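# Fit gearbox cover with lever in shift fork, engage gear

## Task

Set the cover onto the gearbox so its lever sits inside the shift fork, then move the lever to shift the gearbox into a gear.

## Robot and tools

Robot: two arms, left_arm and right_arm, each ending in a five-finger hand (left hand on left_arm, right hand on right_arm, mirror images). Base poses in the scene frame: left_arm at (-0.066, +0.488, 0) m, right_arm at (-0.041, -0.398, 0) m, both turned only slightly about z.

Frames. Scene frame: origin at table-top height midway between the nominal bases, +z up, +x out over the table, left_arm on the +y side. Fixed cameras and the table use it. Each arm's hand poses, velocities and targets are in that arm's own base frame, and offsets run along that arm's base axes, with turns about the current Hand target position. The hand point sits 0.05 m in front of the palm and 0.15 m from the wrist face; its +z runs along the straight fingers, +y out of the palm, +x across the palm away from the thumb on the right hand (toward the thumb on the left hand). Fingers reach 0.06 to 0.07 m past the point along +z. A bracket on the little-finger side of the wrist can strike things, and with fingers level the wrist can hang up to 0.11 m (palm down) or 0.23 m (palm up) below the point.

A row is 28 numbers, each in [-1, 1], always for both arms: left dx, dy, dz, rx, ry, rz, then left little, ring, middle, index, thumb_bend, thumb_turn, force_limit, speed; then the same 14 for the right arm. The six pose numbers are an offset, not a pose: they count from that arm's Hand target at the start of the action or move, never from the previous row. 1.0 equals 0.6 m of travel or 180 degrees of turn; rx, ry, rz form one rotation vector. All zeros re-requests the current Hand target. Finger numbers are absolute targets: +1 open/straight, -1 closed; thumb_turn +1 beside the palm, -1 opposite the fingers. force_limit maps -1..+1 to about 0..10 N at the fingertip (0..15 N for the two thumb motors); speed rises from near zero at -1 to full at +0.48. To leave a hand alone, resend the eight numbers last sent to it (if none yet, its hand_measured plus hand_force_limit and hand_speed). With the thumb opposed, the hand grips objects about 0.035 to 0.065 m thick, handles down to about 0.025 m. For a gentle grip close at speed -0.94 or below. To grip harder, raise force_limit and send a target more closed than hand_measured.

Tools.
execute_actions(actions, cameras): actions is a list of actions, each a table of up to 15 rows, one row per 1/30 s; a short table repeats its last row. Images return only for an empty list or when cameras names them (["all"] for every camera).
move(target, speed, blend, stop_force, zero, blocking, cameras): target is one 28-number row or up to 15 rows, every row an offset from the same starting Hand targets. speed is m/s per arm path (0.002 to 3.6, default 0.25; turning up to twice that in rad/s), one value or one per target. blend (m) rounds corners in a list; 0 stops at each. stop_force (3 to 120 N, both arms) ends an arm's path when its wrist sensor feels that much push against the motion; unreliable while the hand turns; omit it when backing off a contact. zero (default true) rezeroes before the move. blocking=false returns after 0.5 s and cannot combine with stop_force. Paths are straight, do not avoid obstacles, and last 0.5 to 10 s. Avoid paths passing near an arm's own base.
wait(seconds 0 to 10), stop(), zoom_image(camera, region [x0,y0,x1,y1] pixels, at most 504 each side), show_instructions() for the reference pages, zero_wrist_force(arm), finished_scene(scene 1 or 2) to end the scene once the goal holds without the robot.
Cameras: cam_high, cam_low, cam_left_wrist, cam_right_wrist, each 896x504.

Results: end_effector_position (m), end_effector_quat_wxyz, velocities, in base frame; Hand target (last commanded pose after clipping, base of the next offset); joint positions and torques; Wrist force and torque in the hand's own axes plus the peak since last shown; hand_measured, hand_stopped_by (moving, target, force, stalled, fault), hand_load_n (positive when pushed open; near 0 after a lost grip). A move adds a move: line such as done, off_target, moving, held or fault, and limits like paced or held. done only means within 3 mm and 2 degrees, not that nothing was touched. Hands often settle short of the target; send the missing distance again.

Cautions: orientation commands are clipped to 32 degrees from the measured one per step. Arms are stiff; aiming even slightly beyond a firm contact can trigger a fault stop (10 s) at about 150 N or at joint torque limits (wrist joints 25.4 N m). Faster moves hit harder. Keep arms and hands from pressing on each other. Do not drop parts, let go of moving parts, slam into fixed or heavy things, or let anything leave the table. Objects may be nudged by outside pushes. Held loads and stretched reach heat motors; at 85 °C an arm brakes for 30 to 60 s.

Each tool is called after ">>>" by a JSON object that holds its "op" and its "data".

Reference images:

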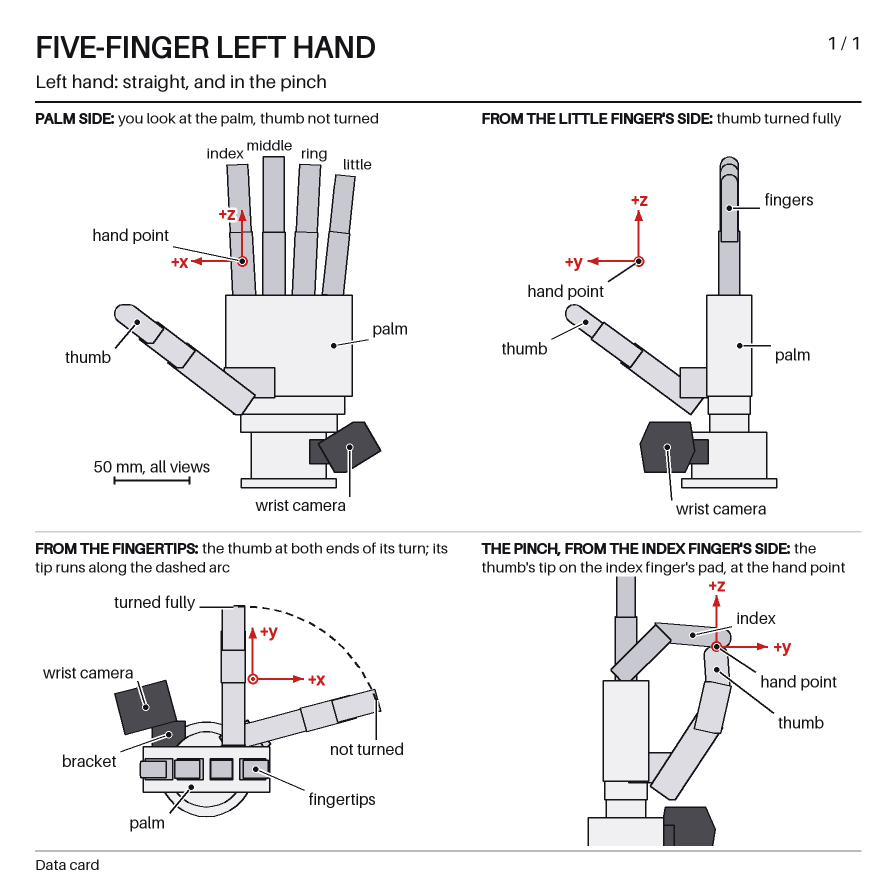

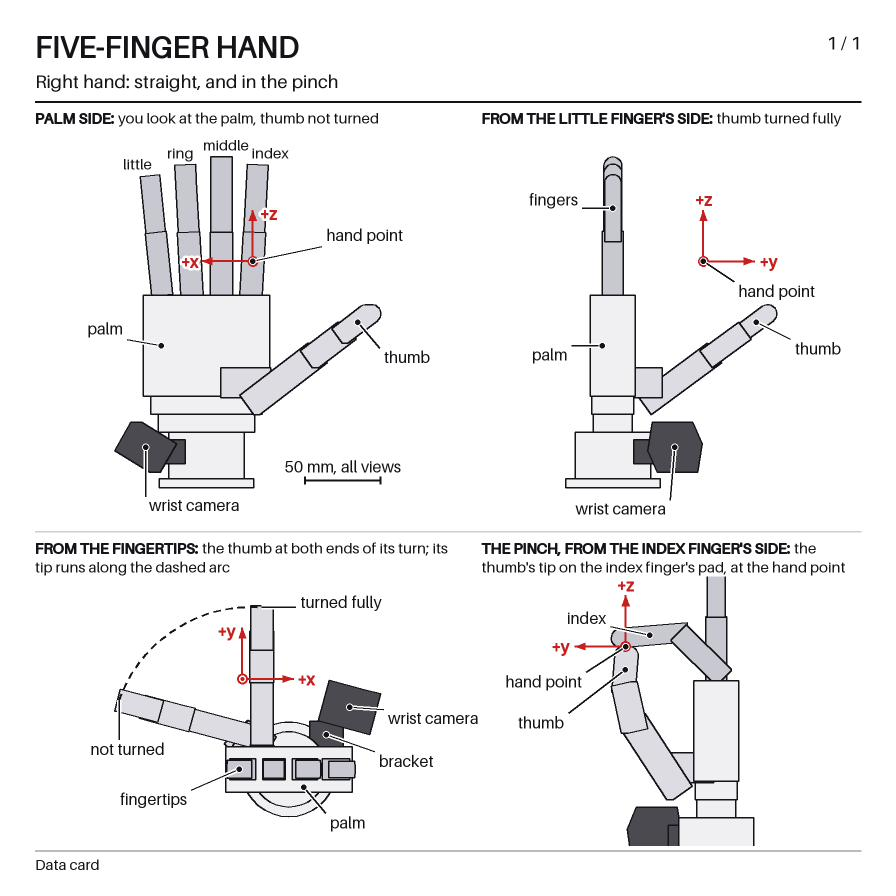

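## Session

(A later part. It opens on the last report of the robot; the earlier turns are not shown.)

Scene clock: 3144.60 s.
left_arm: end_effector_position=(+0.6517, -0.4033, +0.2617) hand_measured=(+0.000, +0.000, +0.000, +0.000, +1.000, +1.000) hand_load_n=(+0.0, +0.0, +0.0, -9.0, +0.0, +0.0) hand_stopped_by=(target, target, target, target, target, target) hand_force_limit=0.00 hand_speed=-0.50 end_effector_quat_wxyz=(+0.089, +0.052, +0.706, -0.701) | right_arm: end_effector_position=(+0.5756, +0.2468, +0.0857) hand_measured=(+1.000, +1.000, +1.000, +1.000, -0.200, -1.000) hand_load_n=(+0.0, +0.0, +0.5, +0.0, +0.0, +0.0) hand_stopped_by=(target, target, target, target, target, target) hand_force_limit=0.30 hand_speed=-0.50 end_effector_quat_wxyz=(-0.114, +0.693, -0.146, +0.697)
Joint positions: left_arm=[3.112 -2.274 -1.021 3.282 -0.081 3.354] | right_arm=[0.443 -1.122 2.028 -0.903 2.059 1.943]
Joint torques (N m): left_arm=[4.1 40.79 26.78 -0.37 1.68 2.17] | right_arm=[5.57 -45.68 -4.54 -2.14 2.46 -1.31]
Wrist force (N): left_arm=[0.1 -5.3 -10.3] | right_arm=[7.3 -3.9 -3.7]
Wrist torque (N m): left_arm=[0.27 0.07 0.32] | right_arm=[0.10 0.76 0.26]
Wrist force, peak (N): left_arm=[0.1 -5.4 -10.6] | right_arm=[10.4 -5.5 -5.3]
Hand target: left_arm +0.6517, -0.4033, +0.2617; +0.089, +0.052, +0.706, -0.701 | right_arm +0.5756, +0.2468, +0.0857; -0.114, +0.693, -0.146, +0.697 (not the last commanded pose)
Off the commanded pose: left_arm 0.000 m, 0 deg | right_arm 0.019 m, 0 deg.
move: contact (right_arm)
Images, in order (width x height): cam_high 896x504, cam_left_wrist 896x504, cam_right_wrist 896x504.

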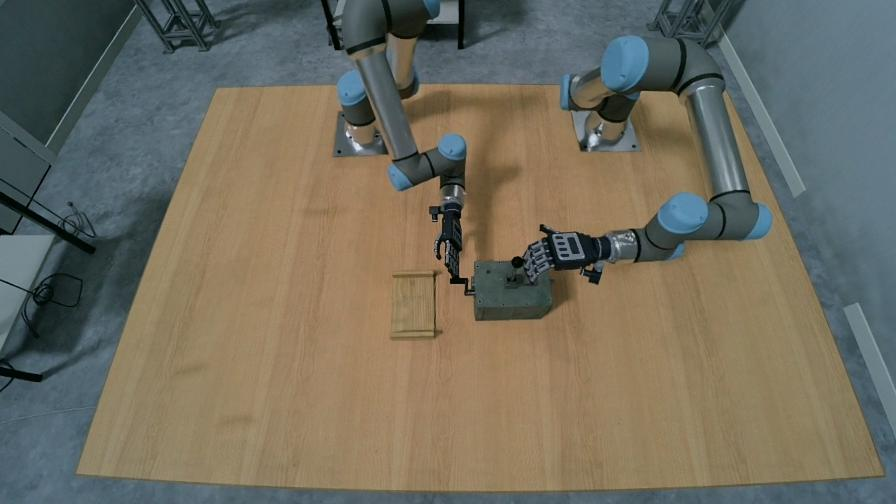

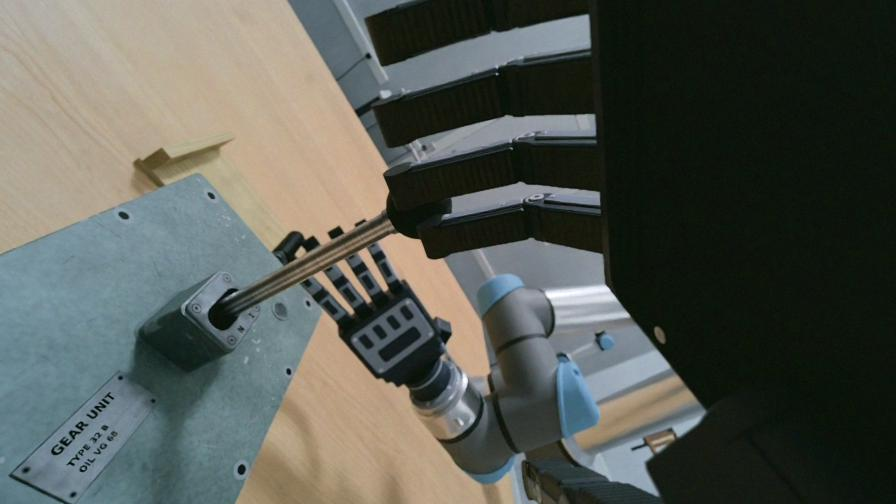

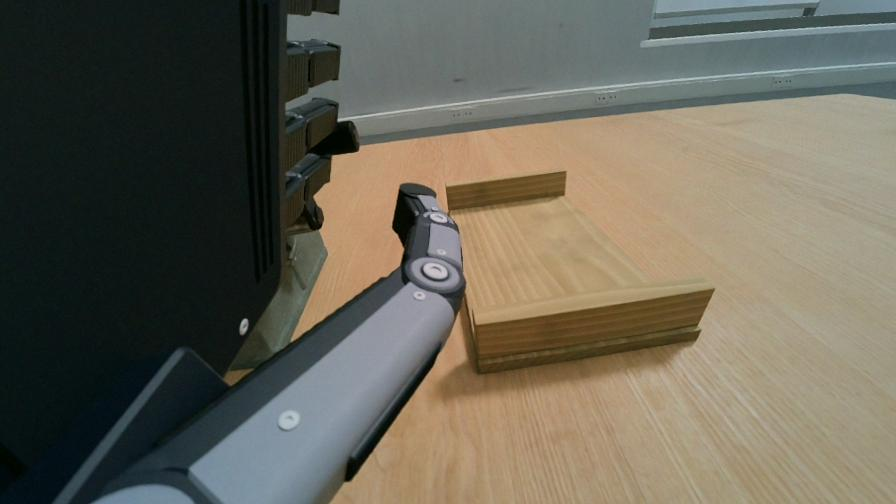

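>>> {"op": "move", "data": {"target": [[0,0,0,0,0,0,0,0,0,0,1,1,0,-0.5,-0.0333,0,0,0,0,0,1,1,1,1,-0.2,-1,0.3,-0.5],[0,0,0,0,0,0,0,0,0,0,1,1,0,-0.5,-0.0333,0,-0.0217,0,0,0,1,1,1,1,-0.2,-1,0.3,-0.5]], "speed": 0.05}}

>>> {"op": "move", "data": {"target": [0,0,0,0,0,0,0,0,0,0,1,1,0,-0.5,0.0667,0,0,0,0,0,1,1,1,1,-0.2,-1,0.3,-0.5], "speed": 0.02, "stop_force": 5, "cameras": ["cam_high","cam_left_wrist","cam_right_wrist"]}}

Scene clock: 3162.57 s.
left_arm: end_effector_position=(+0.6517, -0.4033, +0.2617) hand_measured=(+0.000, +0.000, +0.000, +0.000, +1.000, +1.000) hand_load_n=(+0.0, +0.0, +0.0, -9.0, +0.0, +0.0) hand_stopped_by=(target, target, target, target, target, target) hand_force_limit=0.00 hand_speed=-0.50 end_effector_quat_wxyz=(+0.089, +0.052, +0.706, -0.701) | right_arm: end_effector_position=(+0.5556, +0.2468, +0.0728) hand_measured=(+1.000, +1.000, +1.000, +1.000, -0.200, -1.000) hand_load_n=(+0.0, +0.0, +0.0, +0.0, +0.0, +0.0) hand_stopped_by=(target, target, target, target, target, target) hand_force_limit=0.30 hand_speed=-0.50 end_effector_quat_wxyz=(-0.115, +0.693, -0.146, +0.697)
Joint positions: left_arm=[3.112 -2.274 -1.021 3.282 -0.081 3.354] | right_arm=[0.464 -1.118 2.077 -0.956 2.08 1.943]
Joint torques (N m): left_arm=[4.33 38.03 26.47 -0.35 1.61 2.2] | right_arm=[8.79 -23.74 -5.45 -3.56 2.47 -1.44]
Wrist force (N): left_arm=[0.2 -5.1 -10.2] | right_arm=[2.0 -1.5 -0.3]
Wrist torque (N m): left_arm=[0.28 0.05 0.32] | right_arm=[-0.12 0.30 -0.01]
Wrist force, peak (N): left_arm=[0.1 -5.6 -10.5] | right_arm=[7.4 -3.9 -3.7]
Hand target: left_arm +0.6517, -0.4033, +0.2617; +0.089, +0.052, +0.706, -0.701 | right_arm +0.5556, +0.2468, +0.0727; -0.114, +0.693, -0.146, +0.697
Off the commanded pose: left_arm 0.000 m, 0 deg | right_arm 0.000 m, 0 deg.
move: done

Scene clock: 3165.50 s.
left_arm: end_effector_position=(+0.6517, -0.4033, +0.2617) hand_measured=(+0.000, +0.000, +0.000, +0.000, +1.000, +1.000) hand_load_n=(+0.0, +0.0, +0.0, -2.5, +0.0, +0.0) hand_stopped_by=(target, target, target, target, target, target) hand_force_limit=0.00 hand_speed=-0.50 end_effector_quat_wxyz=(+0.089, +0.052, +0.706, -0.701) | right_arm: end_effector_position=(+0.5956, +0.2468, +0.0727) hand_measured=(+1.000, +1.000, +1.000, +1.000, -0.200, -1.000) hand_load_n=(+0.0, +0.0, -1.0, +0.0, +0.0, +0.0) hand_stopped_by=(target, target, target, target, target, target) hand_force_limit=0.30 hand_speed=-0.50 end_effector_quat_wxyz=(-0.114, +0.693, -0.146, +0.697)
Joint positions: left_arm=[3.112 -2.274 -1.021 3.282 -0.081 3.354] | right_arm=[0.424 -1.07 1.989 -0.916 2.04 1.943]
Joint torques (N m): left_arm=[4.13 39.14 27.08 -0.37 1.6 2.1] | right_arm=[-10.08 -25.09 -25.29 0.59 -2.95 -1.73]
Wrist force (N): left_arm=[-0.1 -0.3 -3.6] | right_arm=[2.4 -0.9 -1.5]
Wrist torque (N m): left_arm=[0.28 0.09 0.29] | right_arm=[-0.05 0.40 0.05]
Wrist force, peak (N): left_arm=[0.0 -5.3 -10.6] | right_arm=[2.8 -1.4 -3.7]
Hand target: left_arm +0.6517, -0.4033, +0.2617; +0.089, +0.052, +0.706, -0.701 | right_arm +0.5956, +0.2468, +0.0727; -0.114, +0.693, -0.146, +0.697
Off the commanded pose: left_arm 0.000 m, 0 deg | right_arm 0.000 m, 0 deg.
move: done
Images, in order (width x height): cam_high 896x504, cam_left_wrist 896x504, cam_right_wrist 896x504.

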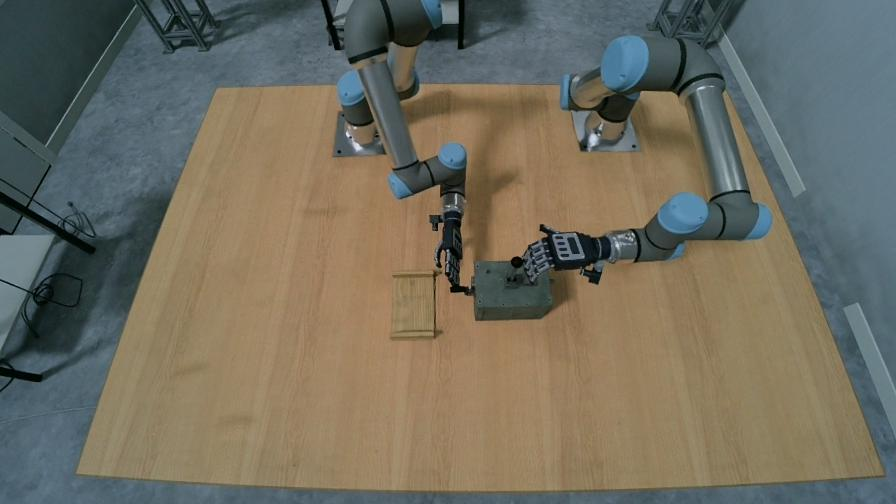

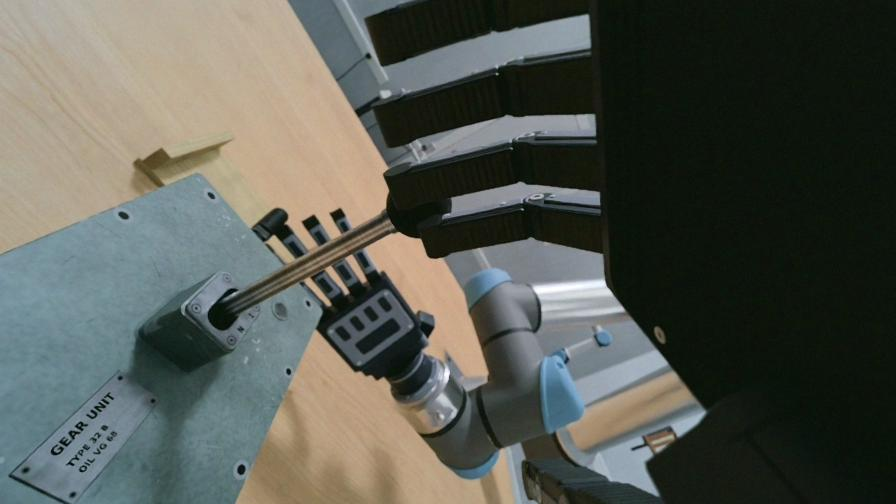

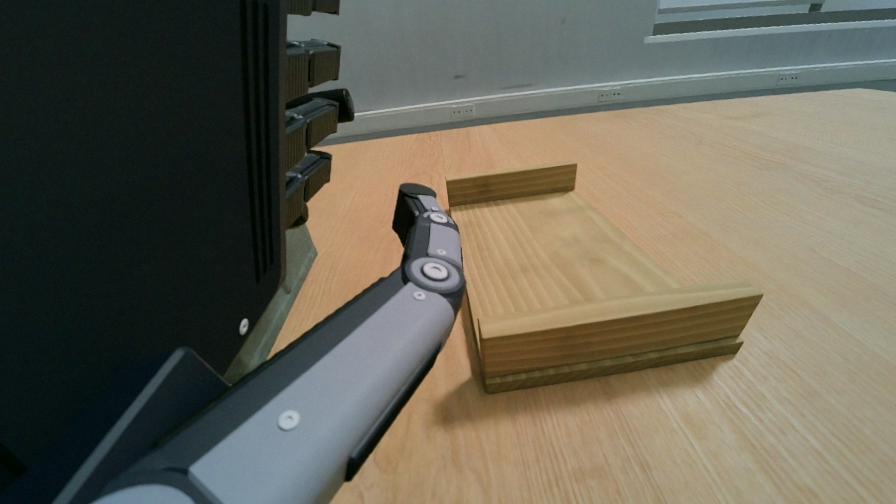

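>>> {"op": "move", "data": {"target": [0,-0.0333,-0.006,0,0,0,0,0,0,0,1,1,0,-0.5,0,0,0,0,0,0,1,1,1,1,-0.2,-1,0.3,-0.5], "speed": 0.01, "stop_force": 9, "cameras": ["cam_high","cam_low","cam_left_wrist"]}}

>>> {"op": "zoom_image", "data": {"camera": "cam_low", "region": [305, 145, 425, 285]}}

Scene clock: 3173.00 s.
left_arm: end_effector_position=(+0.6517, -0.4232, +0.2581) hand_measured=(+0.000, +0.000, +0.000, +0.000, +1.000, +1.000) hand_load_n=(+0.0, -0.5, +0.0, -1.0, +0.0, +0.0) hand_stopped_by=(target, target, target, target, target, target) hand_force_limit=0.00 hand_speed=-0.50 end_effector_quat_wxyz=(+0.089, +0.052, +0.706, -0.701) | right_arm: end_effector_position=(+0.5956, +0.2468, +0.0727) hand_measured=(+1.000, +1.000, +1.000, +1.000, -0.200, -1.000) hand_load_n=(-0.5, +0.0, -0.5, +0.0, +0.0, +0.5) hand_stopped_by=(target, target, target, target, target, target) hand_force_limit=0.30 hand_speed=-0.50 end_effector_quat_wxyz=(-0.114, +0.693, -0.146, +0.697)
Joint positions: left_arm=[3.082 -2.288 -1.006 3.285 -0.111 3.35] | right_arm=[0.424 -1.07 1.989 -0.916 2.04 1.943]
Joint torques (N m): left_arm=[-12.45 38.59 29.87 -0.84 -2.36 1.59] | right_arm=[-10.24 -27.94 -22.8 0.63 -1.26 1.62]
Wrist force (N): left_arm=[0.2 0.0 -2.5] | right_arm=[2.1 -1.4 -0.9]
Wrist torque (N m): left_arm=[0.30 0.09 0.29] | right_arm=[-0.10 0.35 0.01]
Wrist force, peak (N): left_arm=[-0.1 -1.9 -4.6] | right_arm=[3.0 -1.0 -1.4]
Hand target: left_arm +0.6517, -0.4232, +0.2581; +0.089, +0.052, +0.706, -0.701 | right_arm +0.5956, +0.2468, +0.0727; -0.114, +0.693, -0.146, +0.697
Off the commanded pose: left_arm 0.000 m, 0 deg | right_arm 0.000 m, 0 deg.
move: done
Images, in order (width x height): cam_high 896x504, cam_low 896x504, cam_left_wrist 896x504.

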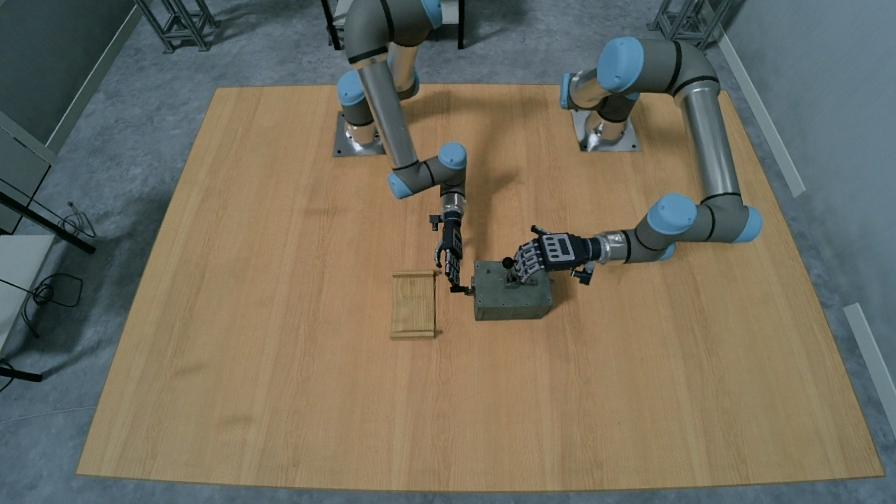

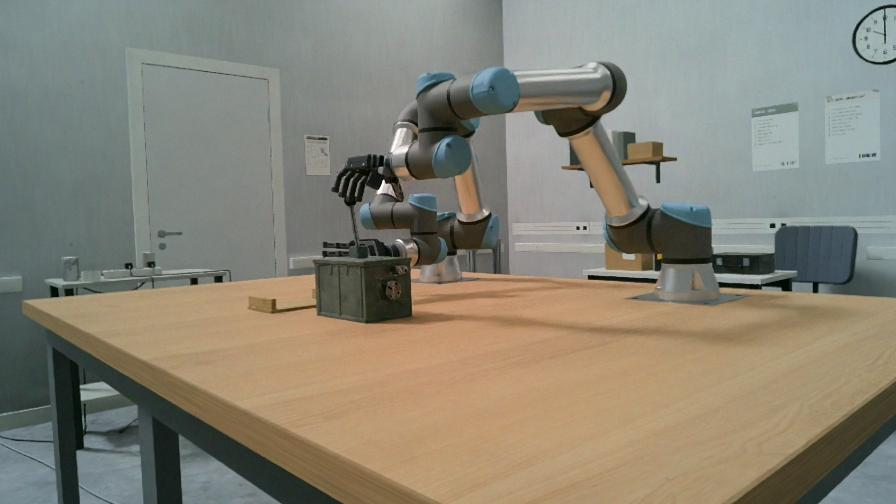

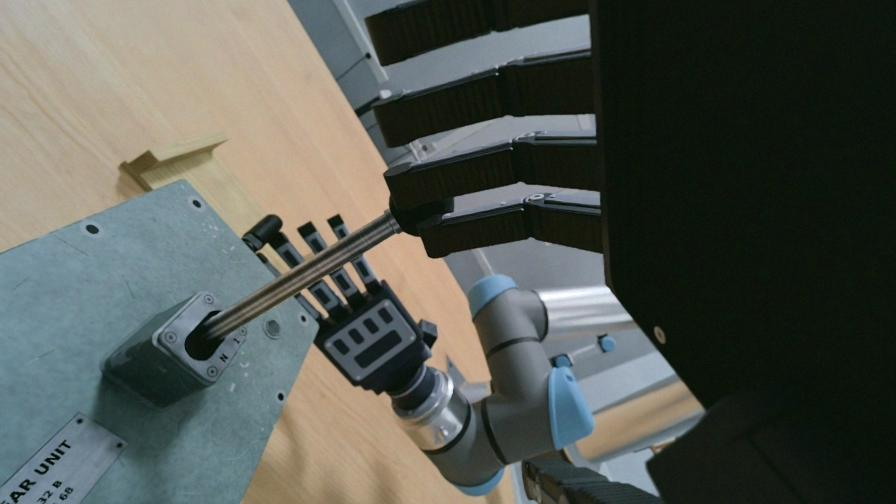

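Scaled by 3.600 from the camera's 896x504 image, which has a finer 1280x720 frame.

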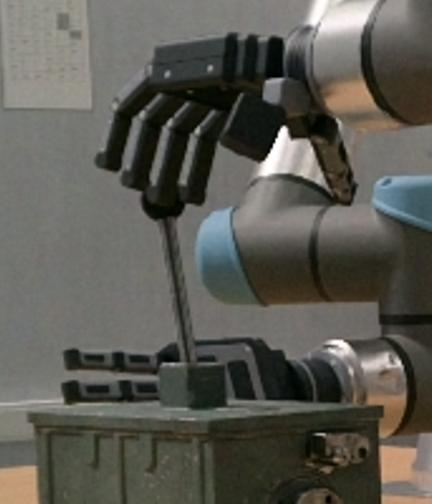

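>>> {"op": "move", "data": {"target": [0,-0.0333,-0.008,0,0,0,0,0,0,0,1,1,0,-0.5,0,0,0,0,0,0,1,1,1,1,-0.2,-1,0.3,-0.5], "speed": 0.01, "stop_force": 8, "cameras": ["cam_high","cam_low","cam_left_wrist"]}}

>>> {"op": "zoom_image", "data": {"camera": "cam_low", "region": [305, 145, 425, 285]}}

>>> {"op": "zoom_image", "data": {"camera": "cam_left_wrist", "region": [80, 180, 460, 460]}}

Scene clock: 3180.23 s.
left_arm: end_effector_position=(+0.6517, -0.4273, +0.2571) hand_measured=(+0.000, +0.000, +0.000, +0.000, +1.000, +1.000) hand_load_n=(+0.0, +0.0, +0.0, -7.5, +0.0, +0.0) hand_stopped_by=(target, target, target, target, target, target) hand_force_limit=0.00 hand_speed=-0.50 end_effector_quat_wxyz=(+0.089, +0.052, +0.706, -0.701) | right_arm: end_effector_position=(+0.5956, +0.2468, +0.0727) hand_measured=(+1.000, +1.000, +1.000, +1.000, -0.200, -1.000) hand_load_n=(+0.0, +0.0, -0.5, +0.0, +0.0, +0.0) hand_stopped_by=(target, target, target, target, target, target) hand_force_limit=0.30 hand_speed=-0.50 end_effector_quat_wxyz=(-0.114, +0.693, -0.146, +0.697)
Joint positions: left_arm=[3.076 -2.291 -1.003 3.286 -0.117 3.35] | right_arm=[0.424 -1.07 1.989 -0.916 2.04 1.943]
Joint torques (N m): left_arm=[6.56 54.96 10.31 -0.12 1.99 1.68] | right_arm=[-8.42 -29.51 -19.55 0.53 1.74 1.55]
Wrist force (N): left_arm=[0.4 -2.5 -8.6] | right_arm=[2.0 -1.2 -0.8]
Wrist torque (N m): left_arm=[0.32 0.05 0.31] | right_arm=[-0.08 0.36 0.01]
Wrist force, peak (N): left_arm=[0.0 -5.3 -11.5] | right_arm=[2.2 -1.5 -0.9]
Hand target: left_arm +0.6517, -0.4273, +0.2571; +0.089, +0.052, +0.706, -0.701 (not the last commanded pose) | right_arm +0.5956, +0.2468, +0.0727; -0.114, +0.693, -0.146, +0.697
Off the commanded pose: left_arm 0.016 m, 0 deg | right_arm 0.000 m, 0 deg.
move: contact (left_arm)
Images, in order (width x height): cam_high 896x504, cam_low 896x504, cam_left_wrist 896x504.

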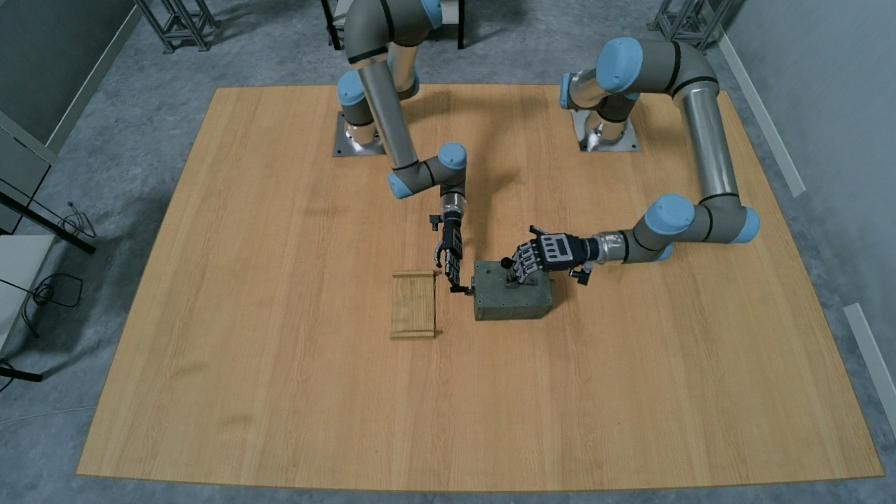

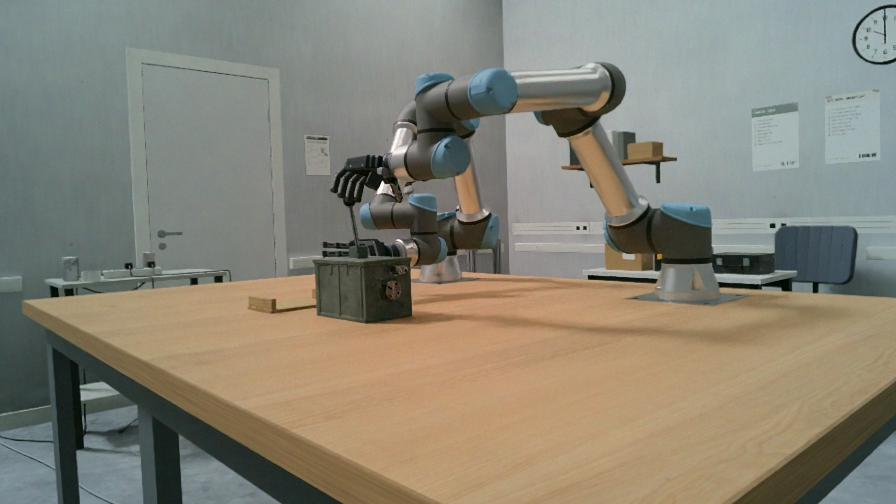

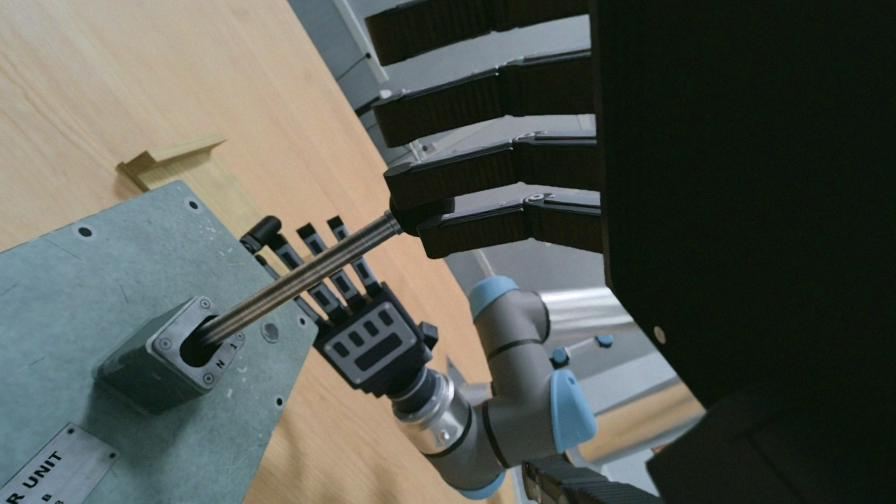

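Scaled by 3.600 from the camera's 896x504 image, which has a finer 1280x720 frame.

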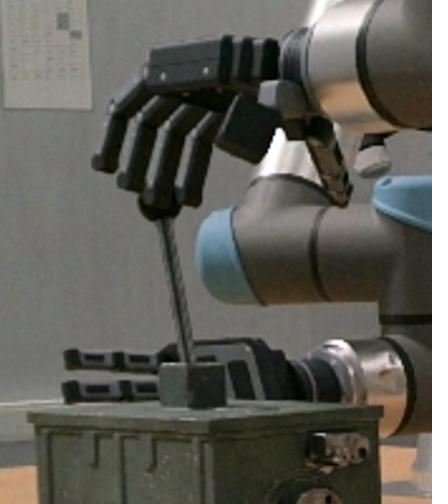

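Scaled by 1.326 from the camera's 896x504 image, which has a finer 1280x720 frame.

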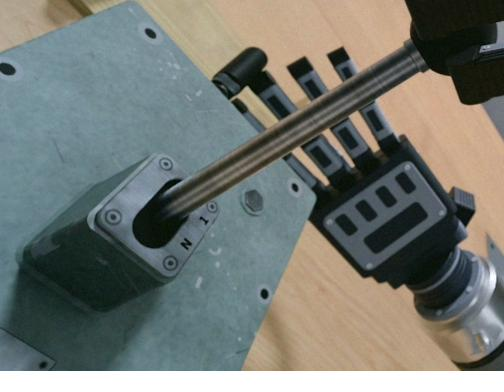

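>>> {"op": "move", "data": {"target": [0,-0.012,-0.003,0,0,0,0,0,0,0,1,1,0,-0.5,0,0,0,0,0,0,1,1,1,1,-0.2,-1,0.3,-0.5], "speed": 0.02, "stop_force": 8, "cameras": ["all"]}}

Scene clock: 3200.53 s.
left_arm: end_effector_position=(+0.6517, -0.4282, +0.2569) hand_measured=(+0.000, +0.000, +0.000, -0.002, +1.000, +1.000) hand_load_n=(+0.0, +0.0, +0.0, -10.5, +0.0, -0.5) hand_stopped_by=(target, target, target, target, target, target) hand_force_limit=0.00 hand_speed=-0.50 end_effector_quat_wxyz=(+0.089, +0.052, +0.706, -0.701) | right_arm: end_effector_position=(+0.5956, +0.2468, +0.0727) hand_measured=(+1.000, +1.000, +1.000, +1.000, -0.200, -1.000) hand_load_n=(+0.0, +0.0, -0.5, +0.5, +0.0, +0.0) hand_stopped_by=(target, target, target, target, target, target) hand_force_limit=0.30 hand_speed=-0.50 end_effector_quat_wxyz=(-0.114, +0.693, -0.146, +0.697)
Joint positions: left_arm=[3.075 -2.292 -1.003 3.286 -0.119 3.35] | right_arm=[0.424 -1.07 1.989 -0.916 2.04 1.943]
Joint torques (N m): left_arm=[5.42 54.82 9.77 -0.51 1.98 -0.81] | right_arm=[-9.48 -34.31 -19.63 0.48 2.52 1.77]
Wrist force (N): left_arm=[0.2 -3.0 -10.6] | right_arm=[2.3 -1.2 -1.1]
Wrist torque (N m): left_arm=[0.29 0.08 0.30] | right_arm=[-0.07 0.34 0.02]
Wrist force, peak (N): left_arm=[0.6 -7.8 -17.3] | right_arm=[2.4 -1.6 -1.2]
Hand target: left_arm +0.6517, -0.4282, +0.2569; +0.089, +0.052, +0.706, -0.701 (not the last commanded pose) | right_arm +0.5956, +0.2468, +0.0727; -0.114, +0.693, -0.146, +0.697
Off the commanded pose: left_arm 0.007 m, 0 deg | right_arm 0.000 m, 0 deg.
move: contact (left_arm)

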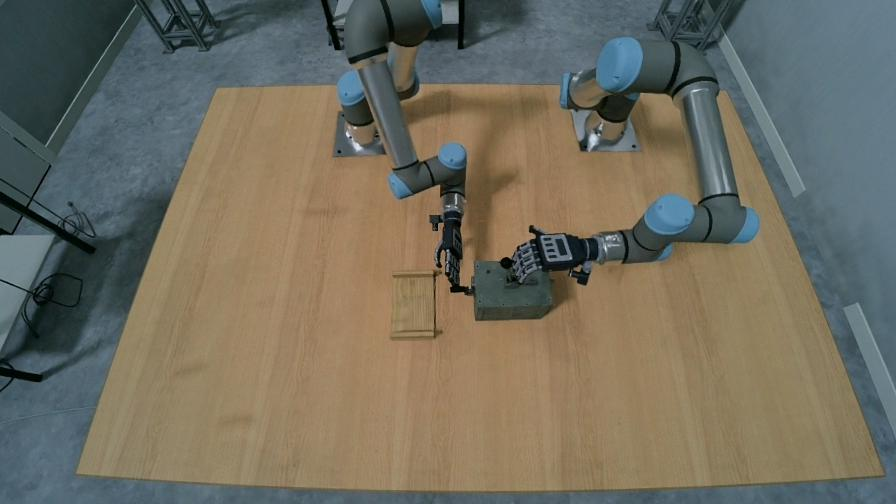

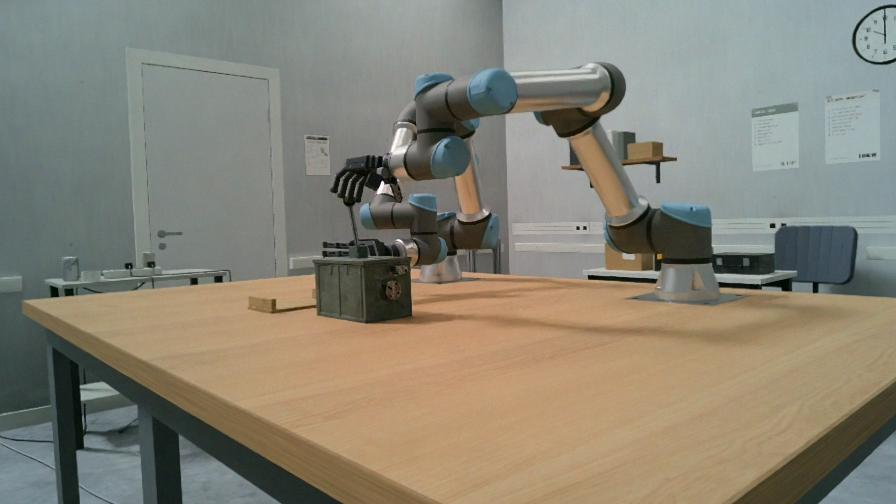

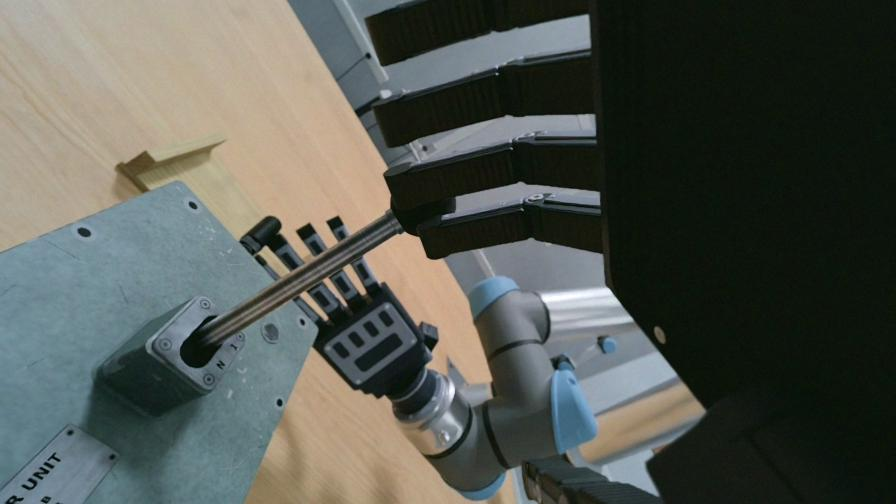

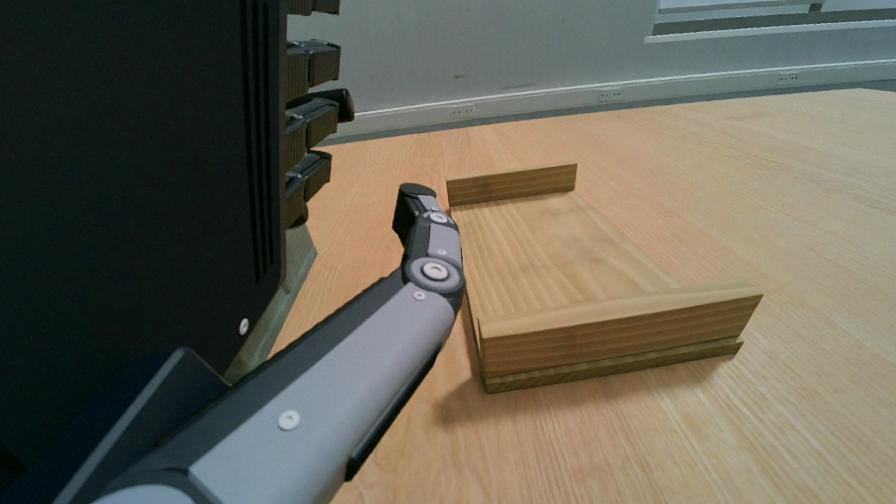

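>>> {"op": "zoom_image", "data": {"camera": "cam_left_wrist", "region": [80, 180, 460, 440]}}

>>> {"op": "zoom_image", "data": {"camera": "cam_low", "region": [305, 145, 425, 285]}}

Scaled by 1.326 from the camera's 896x504 image, which has a finer 1280x720 frame.

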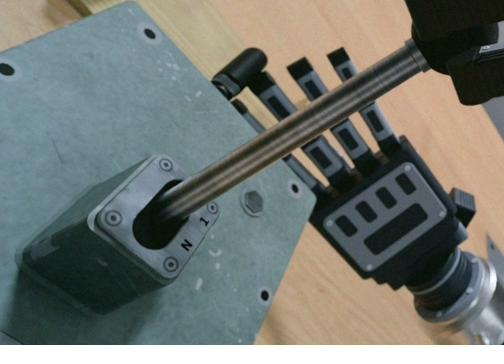

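Scaled by 3.600 from the camera's 896x504 image, which has a finer 1280x720 frame.

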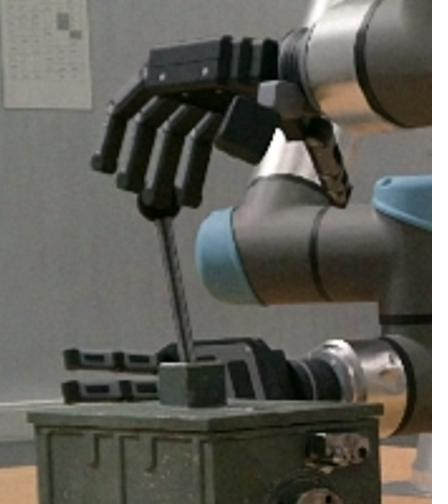

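>>> {"op": "move", "data": {"target": [[0,0.06,0.0,0,0,0,0,0,0,0,1,1,0,-0.5,0,0,0,0,0,0,1,1,1,1,-0.2,-1,0.3,-0.5],[0,0.1,0.16,0,0,0,0,0,0,0,1,1,0,-0.5,-0.13,0,0,0,0,0,1,1,1,1,-0.2,-1,0.3,-0.5]], "speed": [0.04,0.1], "cameras": ["all"]}}

Scene clock: 3217.03 s.
left_arm: end_effector_position=(+0.6517, -0.3682, +0.3529) hand_measured=(+0.000, +0.000, +0.000, +0.000, +1.000, +1.000) hand_load_n=(+0.0, +0.0, +0.0, +0.0, +0.0, +0.0) hand_stopped_by=(target, target, target, target, target, target) hand_force_limit=0.00 hand_speed=-0.50 end_effector_quat_wxyz=(+0.089, +0.052, +0.705, -0.702) | right_arm: end_effector_position=(+0.5176, +0.2468, +0.0727) hand_measured=(+1.000, +1.000, +1.000, +1.000, -0.200, -1.000) hand_load_n=(+0.0, -0.5, +0.0, +0.0, +0.0, +0.5) hand_stopped_by=(target, target, target, target, target, target) hand_force_limit=0.30 hand_speed=-0.50 end_effector_quat_wxyz=(-0.114, +0.693, -0.146, +0.697)
Joint positions: left_arm=[3.166 -2.215 -0.89 3.174 -0.027 3.272] | right_arm=[0.509 -1.161 2.154 -0.99 2.125 1.943]
Joint torques (N m): left_arm=[11.05 36.75 31.61 -0.77 2.19 2.44] | right_arm=[8.16 -45.44 -3.48 -3.28 2.78 -2.35]
Wrist force (N): left_arm=[0.1 1.4 -0.8] | right_arm=[1.7 -1.4 -0.3]
Wrist torque (N m): left_arm=[0.28 0.11 0.09] | right_arm=[-0.11 0.34 -0.05]
Wrist force, peak (N): left_arm=[0.4 -3.3 -11.0] | right_arm=[2.4 -1.4 -1.2]
Hand target: left_arm +0.6517, -0.3682, +0.3529; +0.089, +0.052, +0.706, -0.701 | right_arm +0.5176, +0.2468, +0.0727; -0.114, +0.693, -0.146, +0.697
Off the commanded pose: left_arm 0.000 m, 0 deg | right_arm 0.000 m, 0 deg.
move: done

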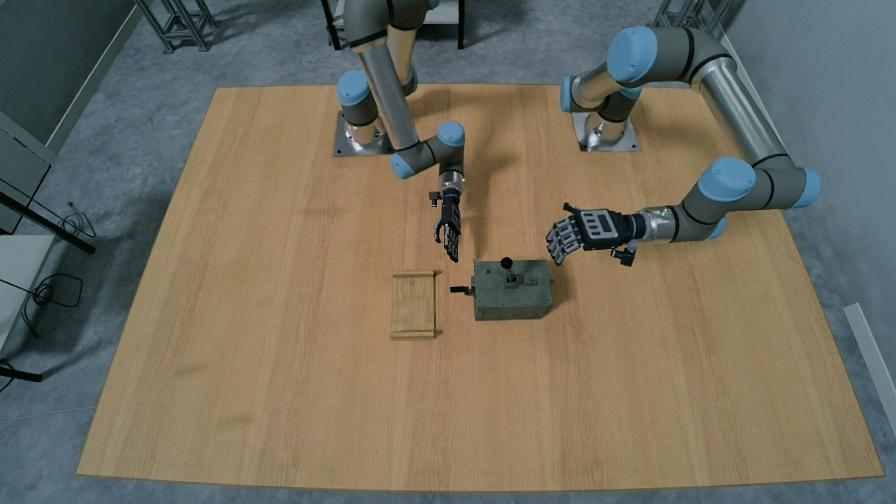

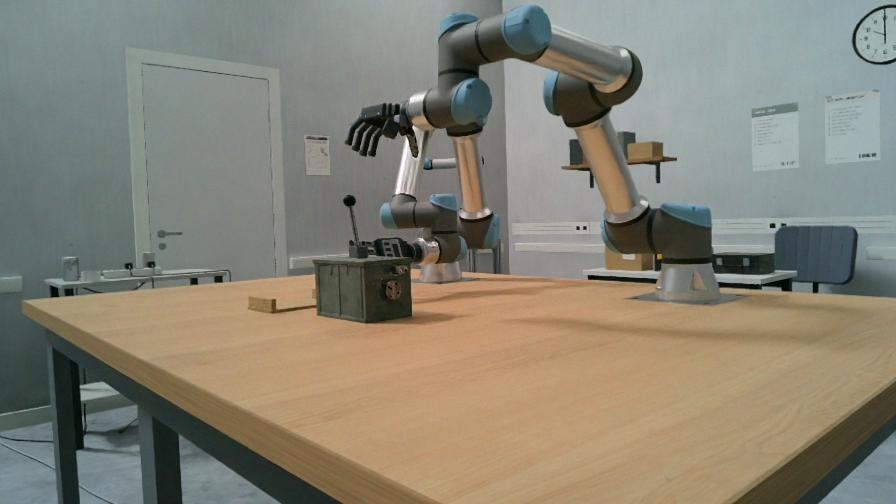

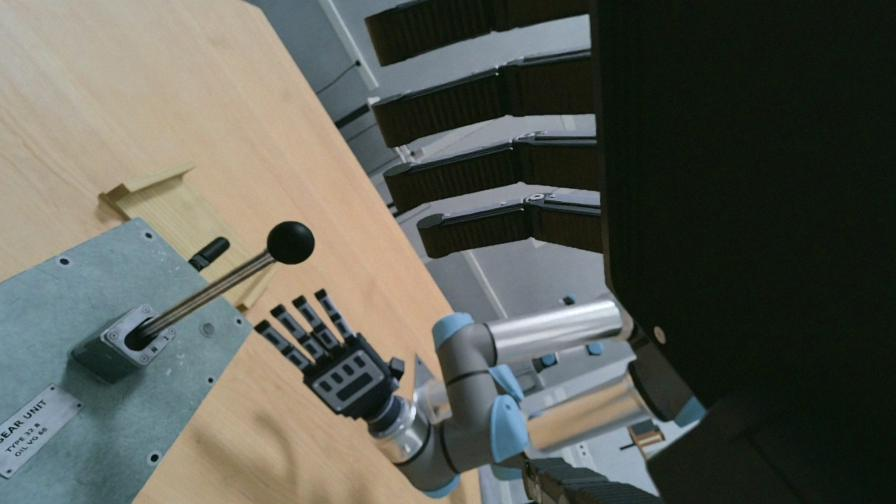

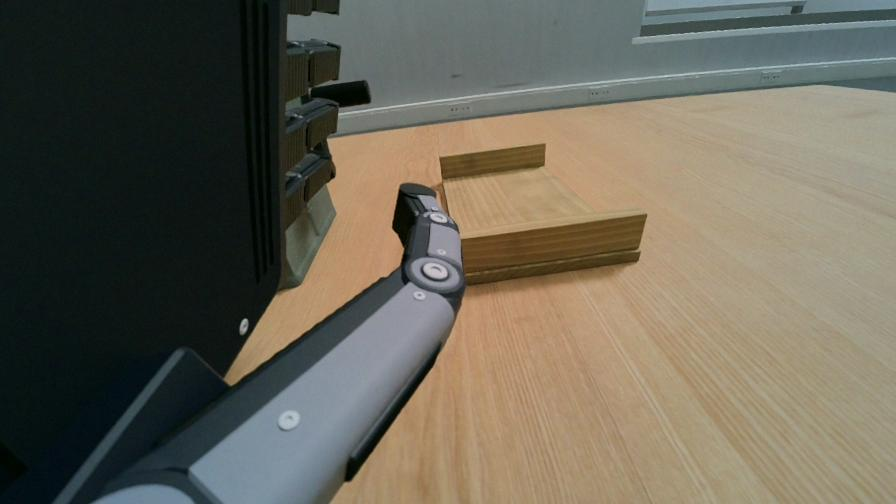

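>>> {"op": "zoom_image", "data": {"camera": "cam_low", "region": [295, 185, 425, 335]}}

>>> {"op": "zoom_image", "data": {"camera": "cam_left_wrist", "region": [0, 190, 360, 490]}}

>>> {"op": "zoom_image", "data": {"camera": "cam_high", "region": [440, 245, 570, 335]}}

Scaled by 3.360 from the camera's 896x504 image, which has a finer 1280x720 frame.

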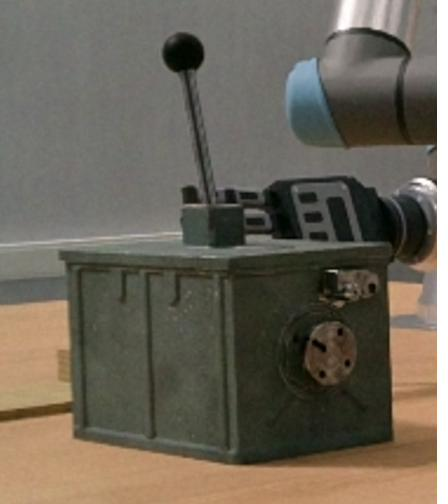

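Scaled by 1.400 from the camera's 896x504 image, which has a finer 1280x720 frame.

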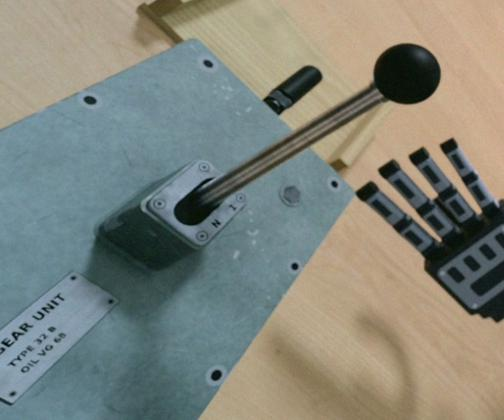

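Scaled by 3.877 from the camera's 896x504 image, which has a finer 1280x720 frame.

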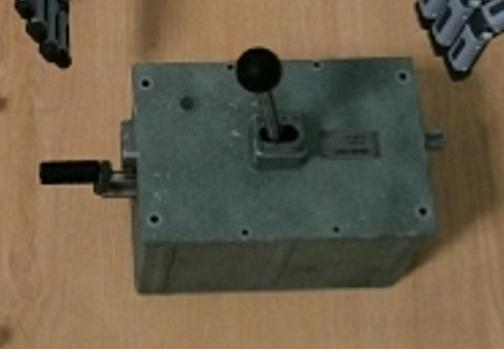

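>>> {"op": "zoom_image", "data": {"camera": "cam_left_wrist", "region": [80, 290, 190, 390]}}

>>> {"op": "zoom_image", "data": {"camera": "cam_low", "region": [310, 240, 420, 290]}}

Scaled by 4.582 from the camera's 896x504 image, which has a finer 1280x720 frame.

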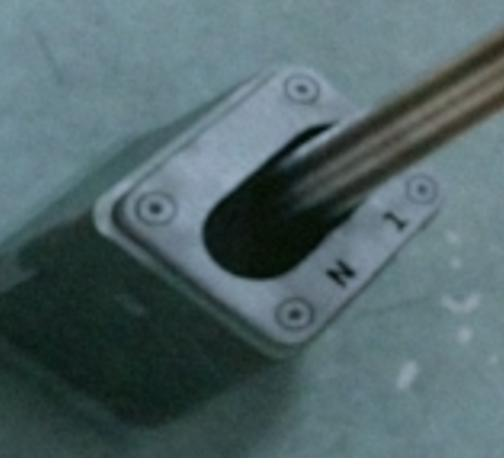

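Scaled by 4.582 from the camera's 896x504 image, which has a finer 1280x720 frame.

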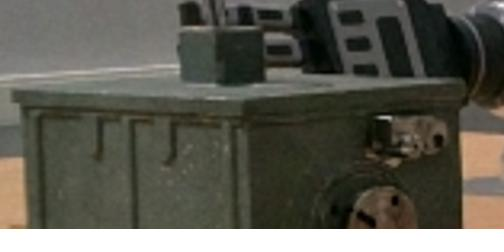

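>>> {"op": "finished_scene", "data": {"scene": 2}}

The scene is finished: the task was done.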